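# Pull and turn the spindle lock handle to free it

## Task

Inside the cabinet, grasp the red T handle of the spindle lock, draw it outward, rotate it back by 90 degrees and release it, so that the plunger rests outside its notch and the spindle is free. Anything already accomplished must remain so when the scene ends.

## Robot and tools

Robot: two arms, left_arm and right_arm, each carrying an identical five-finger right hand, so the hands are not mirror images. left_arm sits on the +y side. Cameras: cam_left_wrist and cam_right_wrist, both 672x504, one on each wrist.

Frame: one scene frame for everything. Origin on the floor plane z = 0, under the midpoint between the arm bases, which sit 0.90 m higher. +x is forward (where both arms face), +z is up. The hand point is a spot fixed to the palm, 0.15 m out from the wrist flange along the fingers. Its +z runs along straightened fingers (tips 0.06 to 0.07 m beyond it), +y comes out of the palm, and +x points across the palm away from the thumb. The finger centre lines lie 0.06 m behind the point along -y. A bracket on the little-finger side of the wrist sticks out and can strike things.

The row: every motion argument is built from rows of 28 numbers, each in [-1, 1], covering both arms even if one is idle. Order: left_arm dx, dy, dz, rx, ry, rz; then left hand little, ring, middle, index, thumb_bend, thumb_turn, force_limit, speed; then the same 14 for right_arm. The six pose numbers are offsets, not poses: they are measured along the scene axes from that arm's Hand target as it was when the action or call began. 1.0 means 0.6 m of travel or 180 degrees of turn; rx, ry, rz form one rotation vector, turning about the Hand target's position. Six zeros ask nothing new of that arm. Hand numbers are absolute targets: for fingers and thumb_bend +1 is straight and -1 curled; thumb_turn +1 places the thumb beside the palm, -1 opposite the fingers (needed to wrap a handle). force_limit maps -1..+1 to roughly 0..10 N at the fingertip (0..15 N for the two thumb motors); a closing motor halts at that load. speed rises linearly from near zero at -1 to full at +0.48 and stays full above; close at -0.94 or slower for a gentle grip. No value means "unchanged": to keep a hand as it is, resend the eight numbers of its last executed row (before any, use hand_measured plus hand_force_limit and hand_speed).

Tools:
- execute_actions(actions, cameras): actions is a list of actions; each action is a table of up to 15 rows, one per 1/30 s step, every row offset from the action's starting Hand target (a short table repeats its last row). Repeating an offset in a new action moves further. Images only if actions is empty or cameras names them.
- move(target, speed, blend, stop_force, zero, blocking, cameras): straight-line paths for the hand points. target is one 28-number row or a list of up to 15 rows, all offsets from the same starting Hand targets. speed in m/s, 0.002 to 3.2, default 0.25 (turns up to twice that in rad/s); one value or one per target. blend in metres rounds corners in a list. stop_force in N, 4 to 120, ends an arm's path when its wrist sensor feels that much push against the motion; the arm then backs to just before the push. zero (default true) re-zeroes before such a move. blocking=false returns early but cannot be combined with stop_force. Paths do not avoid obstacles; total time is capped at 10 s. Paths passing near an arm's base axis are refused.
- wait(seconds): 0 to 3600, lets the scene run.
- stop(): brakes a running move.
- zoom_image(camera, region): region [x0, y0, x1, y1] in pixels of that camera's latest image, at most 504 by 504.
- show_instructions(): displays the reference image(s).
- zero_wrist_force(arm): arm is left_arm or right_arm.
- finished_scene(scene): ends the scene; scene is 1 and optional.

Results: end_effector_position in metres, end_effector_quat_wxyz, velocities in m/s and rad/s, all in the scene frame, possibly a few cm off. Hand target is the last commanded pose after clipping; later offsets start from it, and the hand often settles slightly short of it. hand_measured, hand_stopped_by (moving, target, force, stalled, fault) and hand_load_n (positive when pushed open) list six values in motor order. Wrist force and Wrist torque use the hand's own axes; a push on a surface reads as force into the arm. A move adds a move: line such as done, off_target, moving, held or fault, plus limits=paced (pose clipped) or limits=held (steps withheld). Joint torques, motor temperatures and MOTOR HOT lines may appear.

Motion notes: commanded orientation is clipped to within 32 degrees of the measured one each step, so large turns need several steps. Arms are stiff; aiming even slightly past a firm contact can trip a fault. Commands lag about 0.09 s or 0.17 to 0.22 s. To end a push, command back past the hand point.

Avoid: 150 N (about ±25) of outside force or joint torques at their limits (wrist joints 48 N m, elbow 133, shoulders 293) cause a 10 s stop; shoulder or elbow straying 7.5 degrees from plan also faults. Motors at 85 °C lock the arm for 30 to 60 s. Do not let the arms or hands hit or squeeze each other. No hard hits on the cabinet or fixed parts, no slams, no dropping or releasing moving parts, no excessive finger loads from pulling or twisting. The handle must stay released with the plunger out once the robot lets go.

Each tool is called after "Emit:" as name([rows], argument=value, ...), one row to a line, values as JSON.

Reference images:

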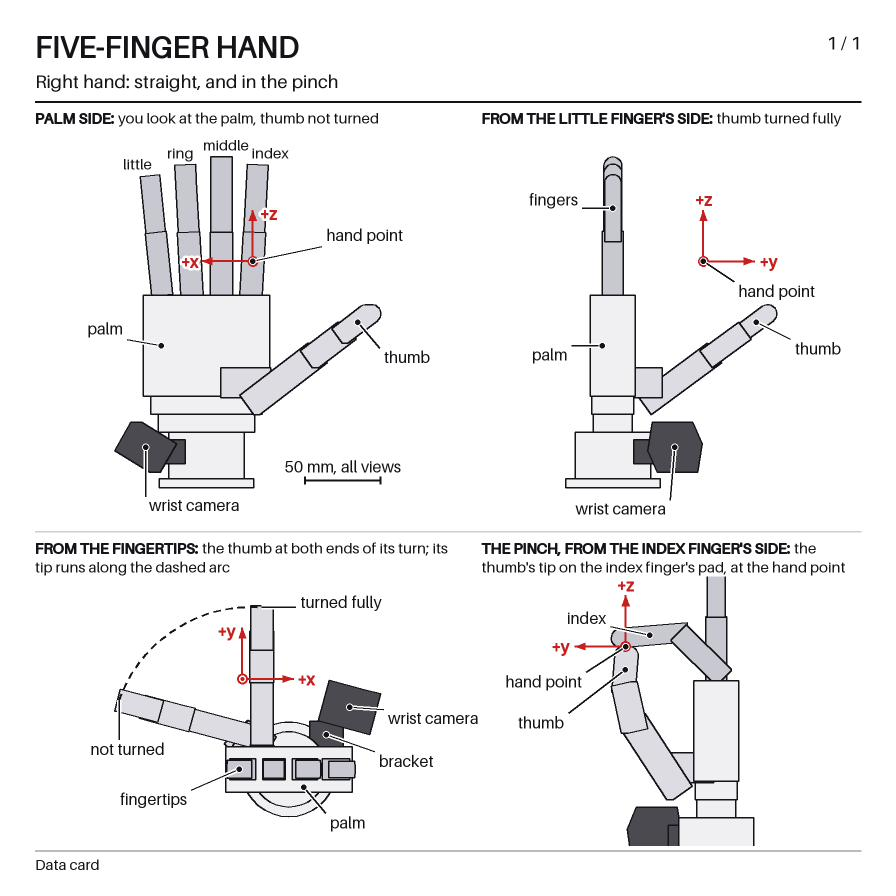

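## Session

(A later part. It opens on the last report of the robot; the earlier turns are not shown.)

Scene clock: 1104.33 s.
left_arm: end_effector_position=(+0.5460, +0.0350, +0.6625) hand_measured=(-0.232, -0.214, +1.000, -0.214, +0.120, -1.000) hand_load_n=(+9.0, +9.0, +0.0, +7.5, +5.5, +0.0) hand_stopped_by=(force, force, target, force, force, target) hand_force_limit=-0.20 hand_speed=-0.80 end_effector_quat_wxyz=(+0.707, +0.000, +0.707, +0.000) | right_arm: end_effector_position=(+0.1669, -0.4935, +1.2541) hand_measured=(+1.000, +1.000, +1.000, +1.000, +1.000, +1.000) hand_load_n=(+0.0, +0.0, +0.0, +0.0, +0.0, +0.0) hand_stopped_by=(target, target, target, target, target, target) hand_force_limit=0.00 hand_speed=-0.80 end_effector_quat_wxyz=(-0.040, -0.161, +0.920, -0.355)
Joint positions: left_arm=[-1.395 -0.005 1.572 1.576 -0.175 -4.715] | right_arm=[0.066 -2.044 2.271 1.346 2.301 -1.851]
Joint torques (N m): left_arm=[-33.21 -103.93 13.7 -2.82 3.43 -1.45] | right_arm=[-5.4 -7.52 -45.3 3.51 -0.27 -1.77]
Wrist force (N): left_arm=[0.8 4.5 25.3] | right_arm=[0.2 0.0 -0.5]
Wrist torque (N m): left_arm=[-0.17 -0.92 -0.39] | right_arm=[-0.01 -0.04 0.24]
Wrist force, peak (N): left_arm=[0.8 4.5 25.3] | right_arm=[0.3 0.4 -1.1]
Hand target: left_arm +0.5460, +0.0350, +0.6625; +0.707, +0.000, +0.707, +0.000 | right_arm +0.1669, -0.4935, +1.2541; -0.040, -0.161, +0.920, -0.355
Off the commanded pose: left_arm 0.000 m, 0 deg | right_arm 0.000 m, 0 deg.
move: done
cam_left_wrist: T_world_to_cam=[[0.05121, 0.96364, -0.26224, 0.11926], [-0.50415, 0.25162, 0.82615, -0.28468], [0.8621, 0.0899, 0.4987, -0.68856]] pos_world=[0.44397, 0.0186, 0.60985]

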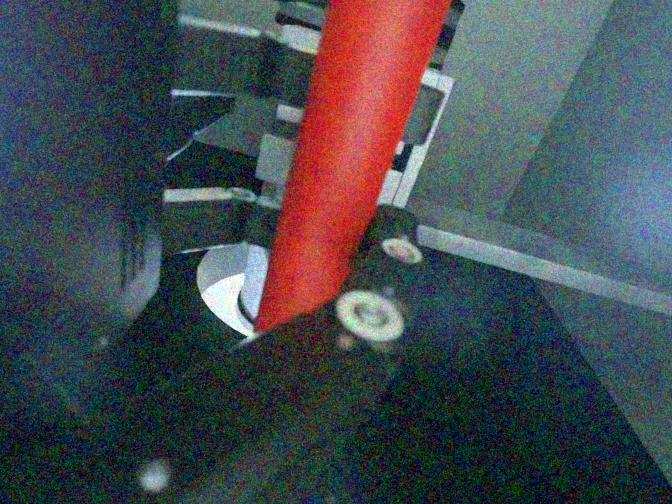

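Emit:
move(target=[-0.01,0,0,0,0,0,-0.4,-0.4,1,-0.4,-0.1,-1,-0.2,-0.8, 0,0,0,0,0,0,1,1,1,1,1,1,0,-0.8], speed=0.01, stop_force=14, cameras=["cam_left_wrist"])

Scene clock: 1117.00 s.
left_arm: end_effector_position=(+0.5400, +0.0350, +0.6625) hand_measured=(-0.232, -0.214, +1.000, -0.214, +0.120, -1.000) hand_load_n=(+9.5, +10.5, +0.0, +8.5, +5.5, +0.0) hand_stopped_by=(force, force, target, force, force, target) hand_force_limit=-0.20 hand_speed=-0.80 end_effector_quat_wxyz=(+0.707, +0.000, +0.707, +0.000) | right_arm: end_effector_position=(+0.1669, -0.4935, +1.2541) hand_measured=(+1.000, +1.000, +1.000, +1.000, +1.000, +1.000) hand_load_n=(+0.0, +0.0, +0.0, +0.0, +0.0, +0.0) hand_stopped_by=(target, target, target, target, target, target) hand_force_limit=0.00 hand_speed=-0.80 end_effector_quat_wxyz=(-0.040, -0.161, +0.920, -0.355)
Joint positions: left_arm=[-1.405 -0.005 1.576 1.572 -0.166 -4.715] | right_arm=[0.066 -2.044 2.271 1.346 2.301 -1.851]
Joint torques (N m): left_arm=[-31.97 -103.55 14.06 -2.73 3.66 -0.83] | right_arm=[-6.62 -7.52 -45.84 3.69 -0.11 -1.86]
Wrist force (N): left_arm=[0.9 4.6 27.8] | right_arm=[0.7 0.0 -0.6]
Wrist torque (N m): left_arm=[-0.19 -0.97 -0.37] | right_arm=[-0.01 -0.10 0.27]
Wrist force, peak (N): left_arm=[0.7 4.4 28.1] | right_arm=[-0.1 0.6 -0.9]
Hand target: left_arm +0.5400, +0.0350, +0.6625; +0.707, +0.000, +0.707, +0.000 | right_arm +0.1669, -0.4935, +1.2541; -0.040, -0.161, +0.920, -0.355
Off the commanded pose: left_arm 0.000 m, 0 deg | right_arm 0.000 m, 0 deg.
move: done
cam_left_wrist: T_world_to_cam=[[0.05121, 0.96364, -0.26224, 0.11957], [-0.50415, 0.25162, 0.82615, -0.28771], [0.8621, 0.0899, 0.4987, -0.68338]] pos_world=[0.43797, 0.0186, 0.60985]

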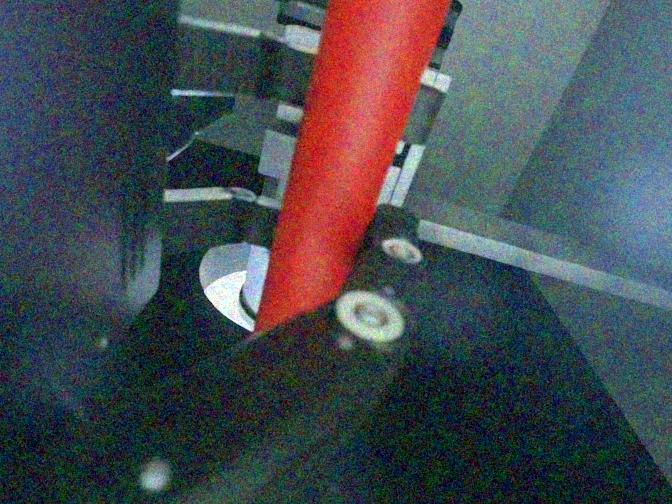

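Emit:
move(target=[-0.0133,0,0,0,0,0,-0.4,-0.4,1,-0.4,-0.1,-1,-0.2,-0.8, 0,0,0,0,0,0,1,1,1,1,1,1,0,-0.8], speed=0.008, stop_force=12, cameras=["cam_left_wrist"])

Scene clock: 1122.80 s.
left_arm: end_effector_position=(+0.5320, +0.0350, +0.6625) hand_measured=(-0.232, -0.214, +1.000, -0.214, +0.120, -1.000) hand_load_n=(+10.5, +12.0, +0.0, +10.0, +5.5, +0.0) hand_stopped_by=(force, force, target, force, force, target) hand_force_limit=-0.20 hand_speed=-0.80 end_effector_quat_wxyz=(+0.707, +0.000, +0.707, +0.000) | right_arm: end_effector_position=(+0.1669, -0.4935, +1.2541) hand_measured=(+1.000, +1.000, +1.000, +1.000, +1.000, +1.000) hand_load_n=(+0.0, +0.0, +0.0, -0.5, +0.0, +0.0) hand_stopped_by=(target, target, target, target, target, target) hand_force_limit=0.00 hand_speed=-0.80 end_effector_quat_wxyz=(-0.040, -0.161, +0.920, -0.355)
Joint positions: left_arm=[-1.418 -0.005 1.582 1.566 -0.153 -4.715] | right_arm=[0.066 -2.044 2.271 1.346 2.301 -1.851]
Joint torques (N m): left_arm=[-34.74 -89.24 13.98 -2.81 3.88 0.09] | right_arm=[-4.41 -8.41 -46.98 3.55 0.03 -1.83]
Wrist force (N): left_arm=[1.9 5.0 31.3] | right_arm=[0.0 0.2 -0.3]
Wrist torque (N m): left_arm=[-0.20 -1.13 -0.30] | right_arm=[0.02 -0.02 0.24]
Wrist force, peak (N): left_arm=[1.8 4.9 31.7] | right_arm=[0.3 0.4 -1.0]
Hand target: left_arm +0.5320, +0.0350, +0.6625; +0.707, +0.000, +0.707, +0.000 | right_arm +0.1669, -0.4935, +1.2541; -0.040, -0.161, +0.920, -0.355
Off the commanded pose: left_arm 0.000 m, 0 deg | right_arm 0.000 m, 0 deg.
move: done
cam_left_wrist: T_world_to_cam=[[0.05121, 0.96364, -0.26224, 0.11998], [-0.50415, 0.25162, 0.82615, -0.29174], [0.8621, 0.0899, 0.4987, -0.67649]] pos_world=[0.42997, 0.0186, 0.60985]

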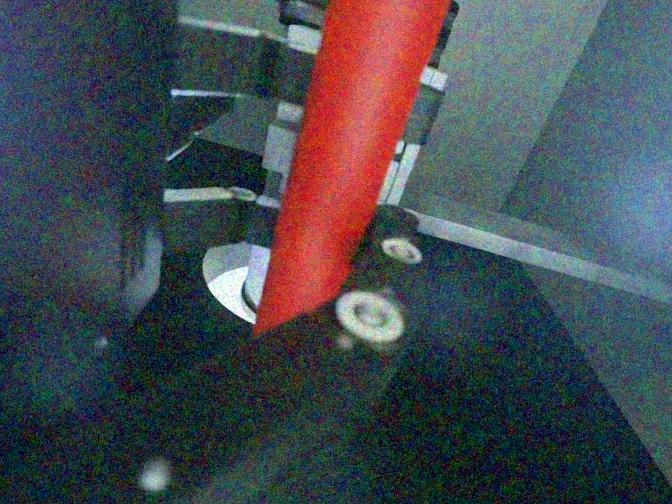

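Emit:
move(target=[-0.01,0,0,0,0,0,-0.4,-0.4,1,-0.4,-0.1,-1,-0.2,-0.8, 0,0,0,0,0,0,1,1,1,1,1,1,0,-0.8], speed=0.006, stop_force=9, cameras=["cam_left_wrist"])

Scene clock: 1134.63 s.
left_arm: end_effector_position=(+0.5260, +0.0350, +0.6625) hand_measured=(-0.232, -0.214, +1.000, -0.214, +0.120, -1.000) hand_load_n=(+11.0, +13.0, +0.0, +10.5, +5.0, +0.0) hand_stopped_by=(force, force, target, force, force, target) hand_force_limit=-0.20 hand_speed=-0.80 end_effector_quat_wxyz=(+0.707, +0.000, +0.707, +0.000) | right_arm: end_effector_position=(+0.1669, -0.4935, +1.2541) hand_measured=(+1.000, +1.000, +1.000, +1.000, +1.000, +1.000) hand_load_n=(+0.0, +0.0, +0.0, +0.0, +0.0, +0.0) hand_stopped_by=(target, target, target, target, target, target) hand_force_limit=0.00 hand_speed=-0.80 end_effector_quat_wxyz=(-0.040, -0.161, +0.920, -0.355)
Joint positions: left_arm=[-1.428 -0.005 1.587 1.561 -0.143 -4.715] | right_arm=[0.066 -2.044 2.271 1.346 2.301 -1.851]
Joint torques (N m): left_arm=[-37.84 -75.17 14.19 -2.61 3.71 -0.53] | right_arm=[-3.98 -7.99 -45.75 3.75 -0.25 -1.4]
Wrist force (N): left_arm=[3.0 5.4 34.1] | right_arm=[0.3 0.4 -0.2]
Wrist torque (N m): left_arm=[-0.26 -1.20 -0.24] | right_arm=[0.05 -0.06 0.27]
Wrist force, peak (N): left_arm=[3.0 5.4 34.2] | right_arm=[-0.1 -0.1 -1.2]
Hand target: left_arm +0.5260, +0.0350, +0.6625; +0.707, +0.000, +0.707, +0.000 | right_arm +0.1669, -0.4935, +1.2541; -0.040, -0.161, +0.920, -0.355
Off the commanded pose: left_arm 0.000 m, 0 deg | right_arm 0.000 m, 0 deg.
move: done
cam_left_wrist: T_world_to_cam=[[0.05121, 0.96364, -0.26224, 0.12029], [-0.50415, 0.25162, 0.82615, -0.29476], [0.8621, 0.0899, 0.4987, -0.67131]] pos_world=[0.42397, 0.0186, 0.60985]

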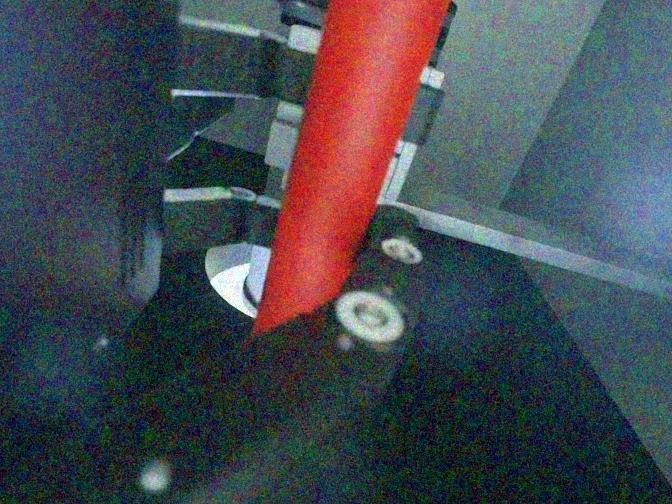

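Emit:
move(target=[0,-0.0111,0.0042,0.0833,0,0,-0.4,-0.4,1,-0.4,-0.1,-1,-0.2,-0.8, 0,0,0,0,0,0,1,1,1,1,1,1,0,-0.8], speed=0.05, cameras=["cam_left_wrist"])

Scene clock: 1148.73 s.
left_arm: end_effector_position=(+0.5260, +0.0283, +0.6650) hand_measured=(-0.232, -0.214, +1.000, -0.214, +0.122, -1.000) hand_load_n=(+8.0, +11.5, +0.0, +12.5, +21.0, -4.0) hand_stopped_by=(force, force, target, force, force, target) hand_force_limit=-0.20 hand_speed=-0.80 end_effector_quat_wxyz=(+0.701, +0.092, +0.701, +0.092) | right_arm: end_effector_position=(+0.1669, -0.4935, +1.2541) hand_measured=(+1.000, +1.000, +1.000, +1.000, +1.000, +1.000) hand_load_n=(+0.0, +0.0, +0.0, +0.0, +0.0, +0.0) hand_stopped_by=(target, target, target, target, target, target) hand_force_limit=0.00 hand_speed=-0.80 end_effector_quat_wxyz=(-0.040, -0.161, +0.920, -0.355)
Joint positions: left_arm=[-1.427 0.015 1.573 1.556 -0.144 -4.454] | right_arm=[0.066 -2.044 2.271 1.346 2.301 -1.851]
Joint torques (N m): left_arm=[-11.99 -80.45 -16.21 -0.66 -5.81 3.46] | right_arm=[-5.07 -9.7 -46.25 3.52 0.04 -1.87]
Wrist force (N): left_arm=[9.3 14.9 32.0] | right_arm=[0.0 0.3 -0.5]
Wrist torque (N m): left_arm=[-0.23 -1.18 -0.67] | right_arm=[0.05 -0.01 0.24]
Wrist force, peak (N): left_arm=[9.0 15.4 32.2] | right_arm=[0.5 -0.2 -1.0]
Hand target: left_arm +0.5260, +0.0283, +0.6650; +0.701, +0.092, +0.701, +0.092 | right_arm +0.1669, -0.4935, +1.2541; -0.040, -0.161, +0.920, -0.355
Off the commanded pose: left_arm 0.000 m, 0 deg | right_arm 0.000 m, 0 deg.
move: done
cam_left_wrist: T_world_to_cam=[[0.05123, 0.99868, -0.00402, -0.04539], [-0.50398, 0.02933, 0.86322, -0.31356], [0.8622, -0.04219, 0.50481, -0.67233]] pos_world=[0.42397, 0.02616, 0.60989]

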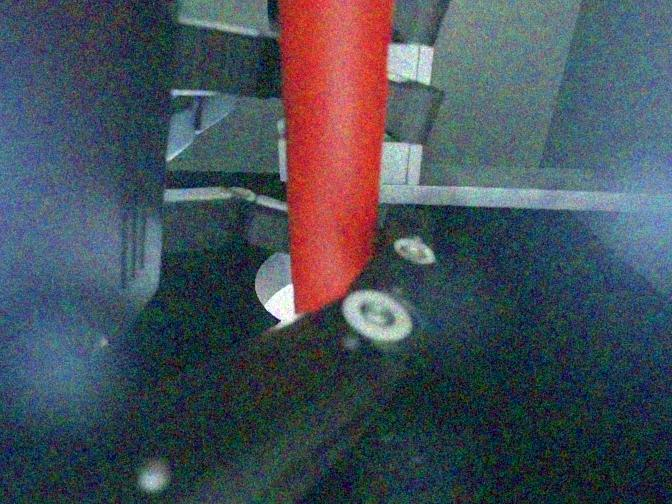

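Emit:
move(target=[0,0.0111,-0.0042,-0.0833,0,0,-0.4,-0.4,1,-0.4,-0.1,-1,-0.2,-0.8, 0,0,0,0,0,0,1,1,1,1,1,1,0,-0.8], speed=0.05, cameras=["cam_left_wrist"])

Scene clock: 1160.03 s.
left_arm: end_effector_position=(+0.5260, +0.0350, +0.6625) hand_measured=(-0.232, -0.214, +1.000, -0.214, +0.122, -1.000) hand_load_n=(+8.5, +12.5, +0.0, +13.0, +16.5, -2.0) hand_stopped_by=(force, force, target, force, force, target) hand_force_limit=-0.20 hand_speed=-0.80 end_effector_quat_wxyz=(+0.707, +0.000, +0.707, +0.000) | right_arm: end_effector_position=(+0.1669, -0.4935, +1.2541) hand_measured=(+1.000, +1.000, +1.000, +1.000, +1.000, +1.000) hand_load_n=(+0.0, +0.0, +0.0, +0.0, +0.0, +0.0) hand_stopped_by=(target, target, target, target, target, target) hand_force_limit=0.00 hand_speed=-0.80 end_effector_quat_wxyz=(-0.040, -0.161, +0.920, -0.355)
Joint positions: left_arm=[-1.428 -0.004 1.587 1.56 -0.143 -4.714] | right_arm=[0.066 -2.044 2.271 1.346 2.301 -1.851]
Joint torques (N m): left_arm=[-38.35 -108.99 11.41 2.81 2.07 -1.81] | right_arm=[-4.69 -8.15 -45.49 3.93 0.27 -1.36]
Wrist force (N): left_arm=[4.4 11.1 32.3] | right_arm=[0.5 0.3 -0.8]
Wrist torque (N m): left_arm=[-0.35 -1.36 0.01] | right_arm=[0.06 -0.07 0.26]
Wrist force, peak (N): left_arm=[1.1 23.0 32.0] | right_arm=[0.1 0.1 -1.2]
Hand target: left_arm +0.5260, +0.0350, +0.6625; +0.707, +0.000, +0.707, +0.000 | right_arm +0.1669, -0.4935, +1.2541; -0.040, -0.161, +0.920, -0.355
Off the commanded pose: left_arm 0.000 m, 0 deg | right_arm 0.000 m, 0 deg.
move: done
cam_left_wrist: T_world_to_cam=[[0.05127, 0.96368, -0.26209, 0.12014], [-0.50424, 0.25151, 0.82613, -0.29457], [0.86204, 0.0898, 0.49882, -0.67139]] pos_world=[0.42407, 0.0186, 0.60975]

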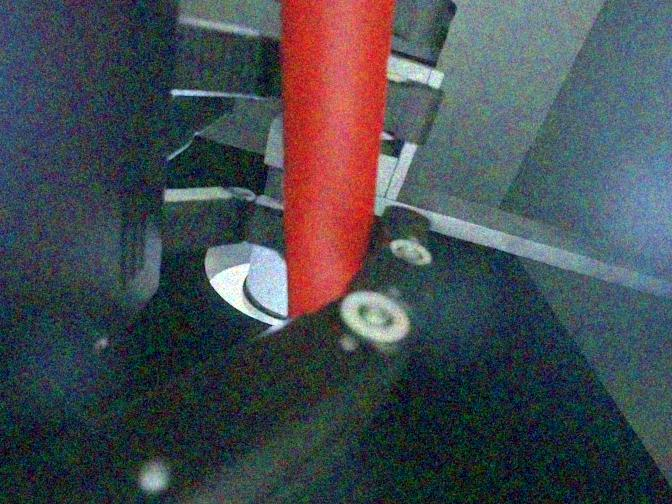

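Emit:
move(target=[0.01,0,0,0,0,0,-0.4,-0.4,1,-0.4,-0.1,-1,-0.2,-0.8, 0,0,0,0,0,0,1,1,1,1,1,1,0,-0.8], speed=0.01, cameras=[])

Emit:
move(target=[0.01,0,0,0,0,0,-0.4,-0.4,1,-0.4,-0.1,-1,-0.2,-0.8, 0,0,0,0,0,0,1,1,1,1,1,1,0,-0.8], speed=0.01, cameras=["cam_left_wrist"])

Scene clock: 1239.30 s.
left_arm: end_effector_position=(+0.5319, +0.0350, +0.6625) hand_measured=(-0.232, -0.214, +1.000, -0.214, +0.122, -1.000) hand_load_n=(+8.0, +11.5, +0.0, +12.0, +16.5, -1.5) hand_stopped_by=(force, force, target, force, force, target) hand_force_limit=-0.20 hand_speed=-0.80 end_effector_quat_wxyz=(+0.707, +0.000, +0.707, +0.000) | right_arm: end_effector_position=(+0.1669, -0.4935, +1.2541) hand_measured=(+1.000, +1.000, +1.000, +1.000, +1.000, +1.000) hand_load_n=(+0.0, +0.0, +0.0, +0.0, +0.0, +0.0) hand_stopped_by=(target, target, target, target, target, target) hand_force_limit=0.00 hand_speed=-0.80 end_effector_quat_wxyz=(-0.040, -0.161, +0.920, -0.355)
Joint positions: left_arm=[-1.418 -0.005 1.583 1.565 -0.152 -4.715] | right_arm=[0.066 -2.044 2.271 1.346 2.301 -1.851]
Joint torques (N m): left_arm=[-9.56 -108.07 -15.43 2.7 -5.18 -2.58] | right_arm=[-3.79 -10.35 -45.77 3.59 0.06 -1.39]
Wrist force (N): left_arm=[4.1 12.3 29.3] | right_arm=[0.0 -0.1 -1.0]
Wrist torque (N m): left_arm=[-0.30 -1.20 0.01] | right_arm=[0.01 0.00 0.23]
Wrist force, peak (N): left_arm=[4.2 11.3 32.7] | right_arm=[-0.1 0.5 -1.1]
Hand target: left_arm +0.5320, +0.0350, +0.6625; +0.707, +0.000, +0.707, +0.000 | right_arm +0.1669, -0.4935, +1.2541; -0.040, -0.161, +0.920, -0.355
Off the commanded pose: left_arm 0.000 m, 0 deg | right_arm 0.000 m, 0 deg.
move: done

Scene clock: 1240.13 s.
left_arm: end_effector_position=(+0.5378, +0.0350, +0.6625) hand_measured=(-0.232, -0.214, +1.000, -0.214, +0.122, -1.000) hand_load_n=(+7.0, +10.5, +0.0, +11.5, +16.0, -2.0) hand_stopped_by=(force, force, target, force, force, target) hand_force_limit=-0.20 hand_speed=-0.80 end_effector_quat_wxyz=(+0.707, +0.000, +0.707, +0.000) | right_arm: end_effector_position=(+0.1669, -0.4935, +1.2541) hand_measured=(+1.000, +1.000, +1.000, +1.000, +1.000, +1.000) hand_load_n=(+0.0, +0.0, +0.0, +0.0, +0.0, +0.0) hand_stopped_by=(target, target, target, target, target, target) hand_force_limit=0.00 hand_speed=-0.80 end_effector_quat_wxyz=(-0.040, -0.161, +0.920, -0.355)
Joint positions: left_arm=[-1.409 -0.005 1.578 1.57 -0.162 -4.715] | right_arm=[0.066 -2.044 2.271 1.346 2.301 -1.851]
Joint torques (N m): left_arm=[-6.8 -109.17 -16.76 2.29 -4.98 1.76] | right_arm=[-4.33 -7.54 -46.22 3.9 0.51 -1.66]
Wrist force (N): left_arm=[3.5 12.3 26.5] | right_arm=[0.1 0.2 -0.7]
Wrist torque (N m): left_arm=[-0.26 -1.06 -0.02] | right_arm=[0.03 0.00 0.24]
Wrist force, peak (N): left_arm=[4.2 12.5 29.1] | right_arm=[0.4 0.3 -0.9]
Hand target: left_arm +0.5380, +0.0350, +0.6625; +0.707, +0.000, +0.707, +0.000 | right_arm +0.1669, -0.4935, +1.2541; -0.040, -0.161, +0.920, -0.355
Off the commanded pose: left_arm 0.000 m, 0 deg | right_arm 0.000 m, 0 deg.
move: done
cam_left_wrist: T_world_to_cam=[[0.05121, 0.96364, -0.26224, 0.11968], [-0.50415, 0.25162, 0.82615, -0.28876], [0.8621, 0.0899, 0.4987, -0.68157]] pos_world=[0.43587, 0.0186, 0.60985]

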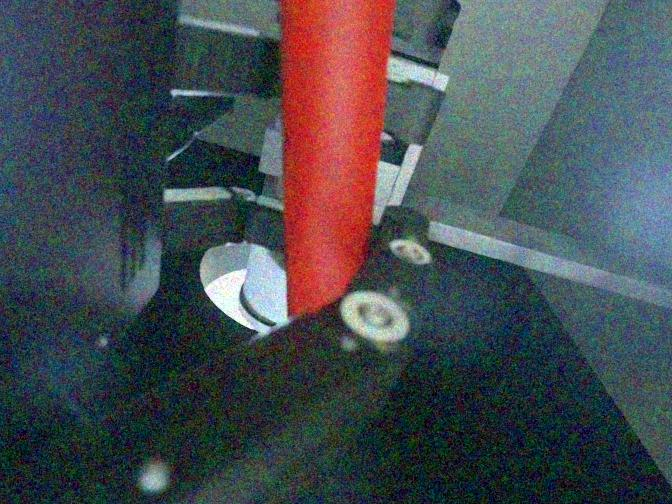

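Emit:
move(target=[0.01,0,0,0,0,0,-0.4,-0.4,1,-0.4,-0.1,-1,-0.2,-0.8, 0,0,0,0,0,0,1,1,1,1,1,1,0,-0.8], speed=0.01, cameras=[])

Emit:
move(target=[0.01,0,0,0,0,0,-0.4,-0.4,1,-0.4,-0.1,-1,-0.2,-0.8, 0,0,0,0,0,0,1,1,1,1,1,1,0,-0.8], speed=0.01, cameras=["cam_left_wrist"])

Scene clock: 1246.33 s.
left_arm: end_effector_position=(+0.5438, +0.0350, +0.6625) hand_measured=(-0.232, -0.214, +1.000, -0.214, +0.122, -1.000) hand_load_n=(+7.0, +9.5, +0.0, +11.0, +16.5, -2.0) hand_stopped_by=(force, force, target, force, force, target) hand_force_limit=-0.20 hand_speed=-0.80 end_effector_quat_wxyz=(+0.707, +0.000, +0.707, +0.000) | right_arm: end_effector_position=(+0.1669, -0.4935, +1.2541) hand_measured=(+1.000, +1.000, +1.000, +1.000, +1.000, +1.000) hand_load_n=(+0.0, +0.0, +0.0, +0.0, +0.0, +0.0) hand_stopped_by=(target, target, target, target, target, target) hand_force_limit=0.00 hand_speed=-0.80 end_effector_quat_wxyz=(-0.040, -0.161, +0.920, -0.355)
Joint positions: left_arm=[-1.399 -0.005 1.573 1.575 -0.172 -4.715] | right_arm=[0.066 -2.044 2.271 1.346 2.301 -1.851]
Joint torques (N m): left_arm=[-6.35 -107.78 -16.21 2.86 -4.56 2.26] | right_arm=[-2.24 -7.99 -45.51 3.74 0.26 -1.56]
Wrist force (N): left_arm=[3.1 12.6 23.8] | right_arm=[0.4 0.2 -0.9]
Wrist torque (N m): left_arm=[-0.19 -0.95 -0.04] | right_arm=[0.05 -0.06 0.27]
Wrist force, peak (N): left_arm=[3.7 12.8 26.6] | right_arm=[0.2 0.2 -1.1]
Hand target: left_arm +0.5440, +0.0350, +0.6625; +0.707, +0.000, +0.707, +0.000 | right_arm +0.1669, -0.4935, +1.2541; -0.040, -0.161, +0.920, -0.355
Off the commanded pose: left_arm 0.000 m, 0 deg | right_arm 0.000 m, 0 deg.
move: done

Scene clock: 1247.17 s.
left_arm: end_effector_position=(+0.5498, +0.0350, +0.6625) hand_measured=(-0.232, -0.214, +1.000, -0.214, +0.122, -1.000) hand_load_n=(+6.0, +8.5, +0.0, +10.5, +16.5, -2.0) hand_stopped_by=(force, force, target, force, force, target) hand_force_limit=-0.20 hand_speed=-0.80 end_effector_quat_wxyz=(+0.707, +0.000, +0.707, +0.000) | right_arm: end_effector_position=(+0.1669, -0.4935, +1.2541) hand_measured=(+1.000, +1.000, +1.000, +1.000, +1.000, +1.000) hand_load_n=(+0.0, +0.0, +0.0, +0.0, +0.0, +0.0) hand_stopped_by=(target, target, target, target, target, target) hand_force_limit=0.00 hand_speed=-0.80 end_effector_quat_wxyz=(-0.040, -0.161, +0.920, -0.355)
Joint positions: left_arm=[-1.389 -0.005 1.568 1.579 -0.181 -4.715] | right_arm=[0.066 -2.044 2.271 1.346 2.301 -1.851]
Joint torques (N m): left_arm=[-7.1 -102.81 -16.99 2.66 -5.25 2.24] | right_arm=[-3.34 -8.67 -46.23 3.88 0.62 -1.61]
Wrist force (N): left_arm=[3.4 12.6 21.2] | right_arm=[0.4 0.4 -0.4]
Wrist torque (N m): left_arm=[-0.19 -0.84 -0.06] | right_arm=[0.05 -0.07 0.27]
Wrist force, peak (N): left_arm=[3.4 12.4 23.9] | right_arm=[0.4 -0.1 -1.0]
Hand target: left_arm +0.5500, +0.0350, +0.6625; +0.707, +0.000, +0.707, +0.000 | right_arm +0.1669, -0.4935, +1.2541; -0.040, -0.161, +0.920, -0.355
Off the commanded pose: left_arm 0.000 m, 0 deg | right_arm 0.000 m, 0 deg.
move: done
cam_left_wrist: T_world_to_cam=[[0.05121, 0.96364, -0.26224, 0.11906], [-0.50415, 0.25161, 0.82615, -0.28272], [0.8621, 0.0899, 0.4987, -0.69192]] pos_world=[0.44787, 0.0186, 0.60985]

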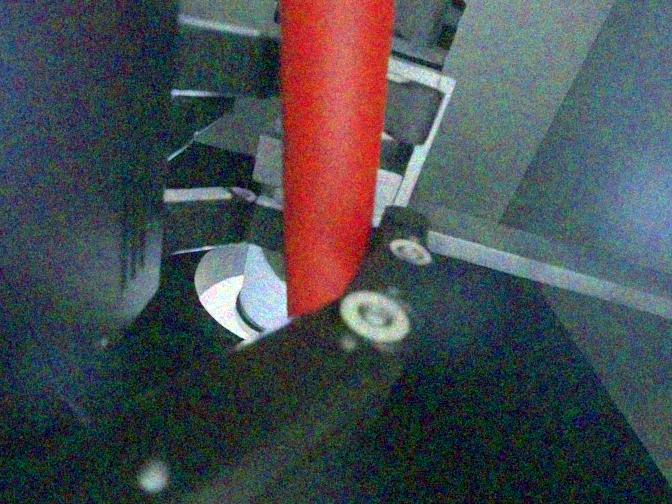

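Emit:
move(target=[0.0133,0,0,0,0,0,-0.4,-0.4,1,-0.4,-0.1,-1,-0.2,-0.8, 0,0,0,0,0,0,1,1,1,1,1,1,0,-0.8], speed=0.01, cameras=["cam_left_wrist"])

Scene clock: 1254.87 s.
left_arm: end_effector_position=(+0.5578, +0.0350, +0.6625) hand_measured=(-0.232, -0.214, +1.000, -0.214, +0.122, -1.000) hand_load_n=(+3.5, +5.0, +0.0, +8.0, +17.0, -2.0) hand_stopped_by=(force, force, target, force, force, target) hand_force_limit=-0.20 hand_speed=-0.80 end_effector_quat_wxyz=(+0.707, +0.000, +0.707, +0.000) | right_arm: end_effector_position=(+0.1669, -0.4935, +1.2541) hand_measured=(+1.000, +1.000, +1.000, +1.000, +1.000, +1.000) hand_load_n=(-0.5, +0.0, +0.0, +0.0, -0.5, -0.5) hand_stopped_by=(target, target, target, target, target, target) hand_force_limit=0.00 hand_speed=-0.80 end_effector_quat_wxyz=(-0.040, -0.161, +0.920, -0.355)
Joint positions: left_arm=[-1.377 -0.005 1.562 1.586 -0.194 -4.715] | right_arm=[0.066 -2.044 2.271 1.346 2.301 -1.851]
Joint torques (N m): left_arm=[-1.71 -81.85 -18.41 3.26 -5.92 2.49] | right_arm=[-3.4 -7.87 -45.35 4.04 0.23 -1.47]
Wrist force (N): left_arm=[3.8 13.2 12.1] | right_arm=[0.2 0.3 -0.5]
Wrist torque (N m): left_arm=[-0.01 -0.43 -0.10] | right_arm=[0.04 -0.04 0.26]
Wrist force, peak (N): left_arm=[3.7 12.9 21.3] | right_arm=[0.3 0.4 -1.1]
Hand target: left_arm +0.5580, +0.0350, +0.6625; +0.707, +0.000, +0.707, +0.000 | right_arm +0.1669, -0.4935, +1.2541; -0.040, -0.161, +0.920, -0.355
Off the commanded pose: left_arm 0.000 m, 0 deg | right_arm 0.000 m, 0 deg.
move: done
cam_left_wrist: T_world_to_cam=[[0.05121, 0.96364, -0.26224, 0.11865], [-0.50415, 0.25162, 0.82615, -0.27868], [0.8621, 0.0899, 0.4987, -0.69881]] pos_world=[0.45587, 0.0186, 0.60985]

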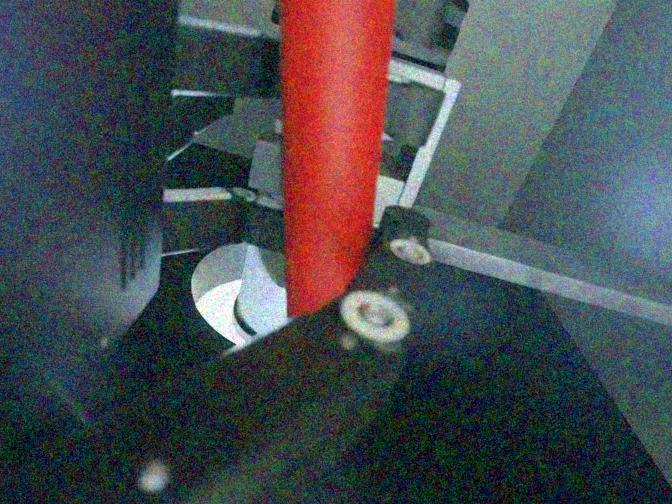

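Emit:
move(target=[0,0,0,0,0,0,0.2,0.2,1,0.2,1,-1,-0.2,-0.6, 0,0,0,0,0,0,1,1,1,1,1,1,0,-0.8], cameras=["cam_left_wrist"])

Scene clock: 1265.13 s.
left_arm: end_effector_position=(+0.5580, +0.0350, +0.6625) hand_measured=(+0.200, +0.200, +1.000, +0.200, +1.000, -1.000) hand_load_n=(+0.0, +0.0, +0.0, +0.0, +0.0, -0.5) hand_stopped_by=(target, target, target, target, target, target) hand_force_limit=-0.20 hand_speed=-0.60 end_effector_quat_wxyz=(+0.707, +0.000, +0.707, +0.000) | right_arm: end_effector_position=(+0.1669, -0.4935, +1.2541) hand_measured=(+1.000, +1.000, +1.000, +1.000, +1.000, +1.000) hand_load_n=(+0.0, +0.0, +0.0, +0.0, +0.0, +0.0) hand_stopped_by=(target, target, target, target, target, target) hand_force_limit=0.00 hand_speed=-0.80 end_effector_quat_wxyz=(-0.040, -0.161, +0.920, -0.355)
Joint positions: left_arm=[-1.376 -0.005 1.562 1.586 -0.194 -4.715] | right_arm=[0.066 -2.044 2.271 1.346 2.301 -1.851]
Joint torques (N m): left_arm=[1.51 -80.86 10.57 -1.51 2.23 -1.14] | right_arm=[-2.25 -8.35 -46.15 4.33 0.12 -1.59]
Wrist force (N): left_arm=[-0.3 0.7 -0.7] | right_arm=[0.2 0.1 -0.7]
Wrist torque (N m): left_arm=[0.07 0.10 -0.35] | right_arm=[0.03 -0.04 0.25]
Wrist force, peak (N): left_arm=[3.9 13.5 11.5] | right_arm=[0.3 0.0 -1.2]
Hand target: left_arm +0.5580, +0.0350, +0.6625; +0.707, +0.000, +0.707, +0.000 | right_arm +0.1669, -0.4935, +1.2541; -0.040, -0.161, +0.920, -0.355
Off the commanded pose: left_arm 0.000 m, 0 deg | right_arm 0.000 m, 0 deg.
move: done
cam_left_wrist: T_world_to_cam=[[0.05121, 0.96364, -0.26224, 0.11865], [-0.50415, 0.25162, 0.82615, -0.27863], [0.8621, 0.0899, 0.4987, -0.6989]] pos_world=[0.45597, 0.0186, 0.60985]

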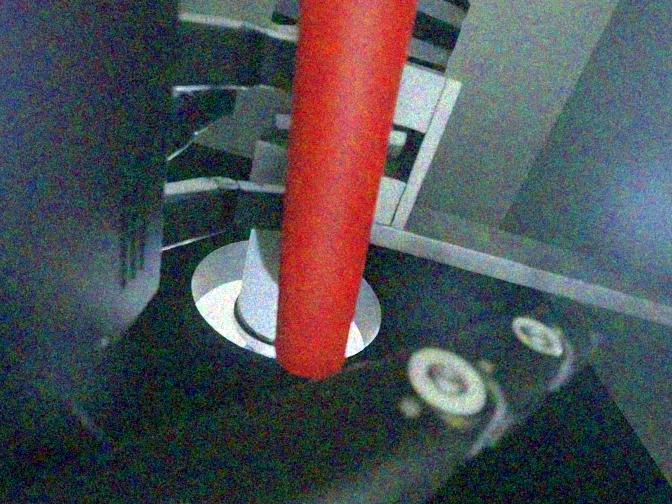

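Emit:
zoom_image(camera="cam_left_wrist", region=[230, 40, 500, 260])

Scaled by 1.867.

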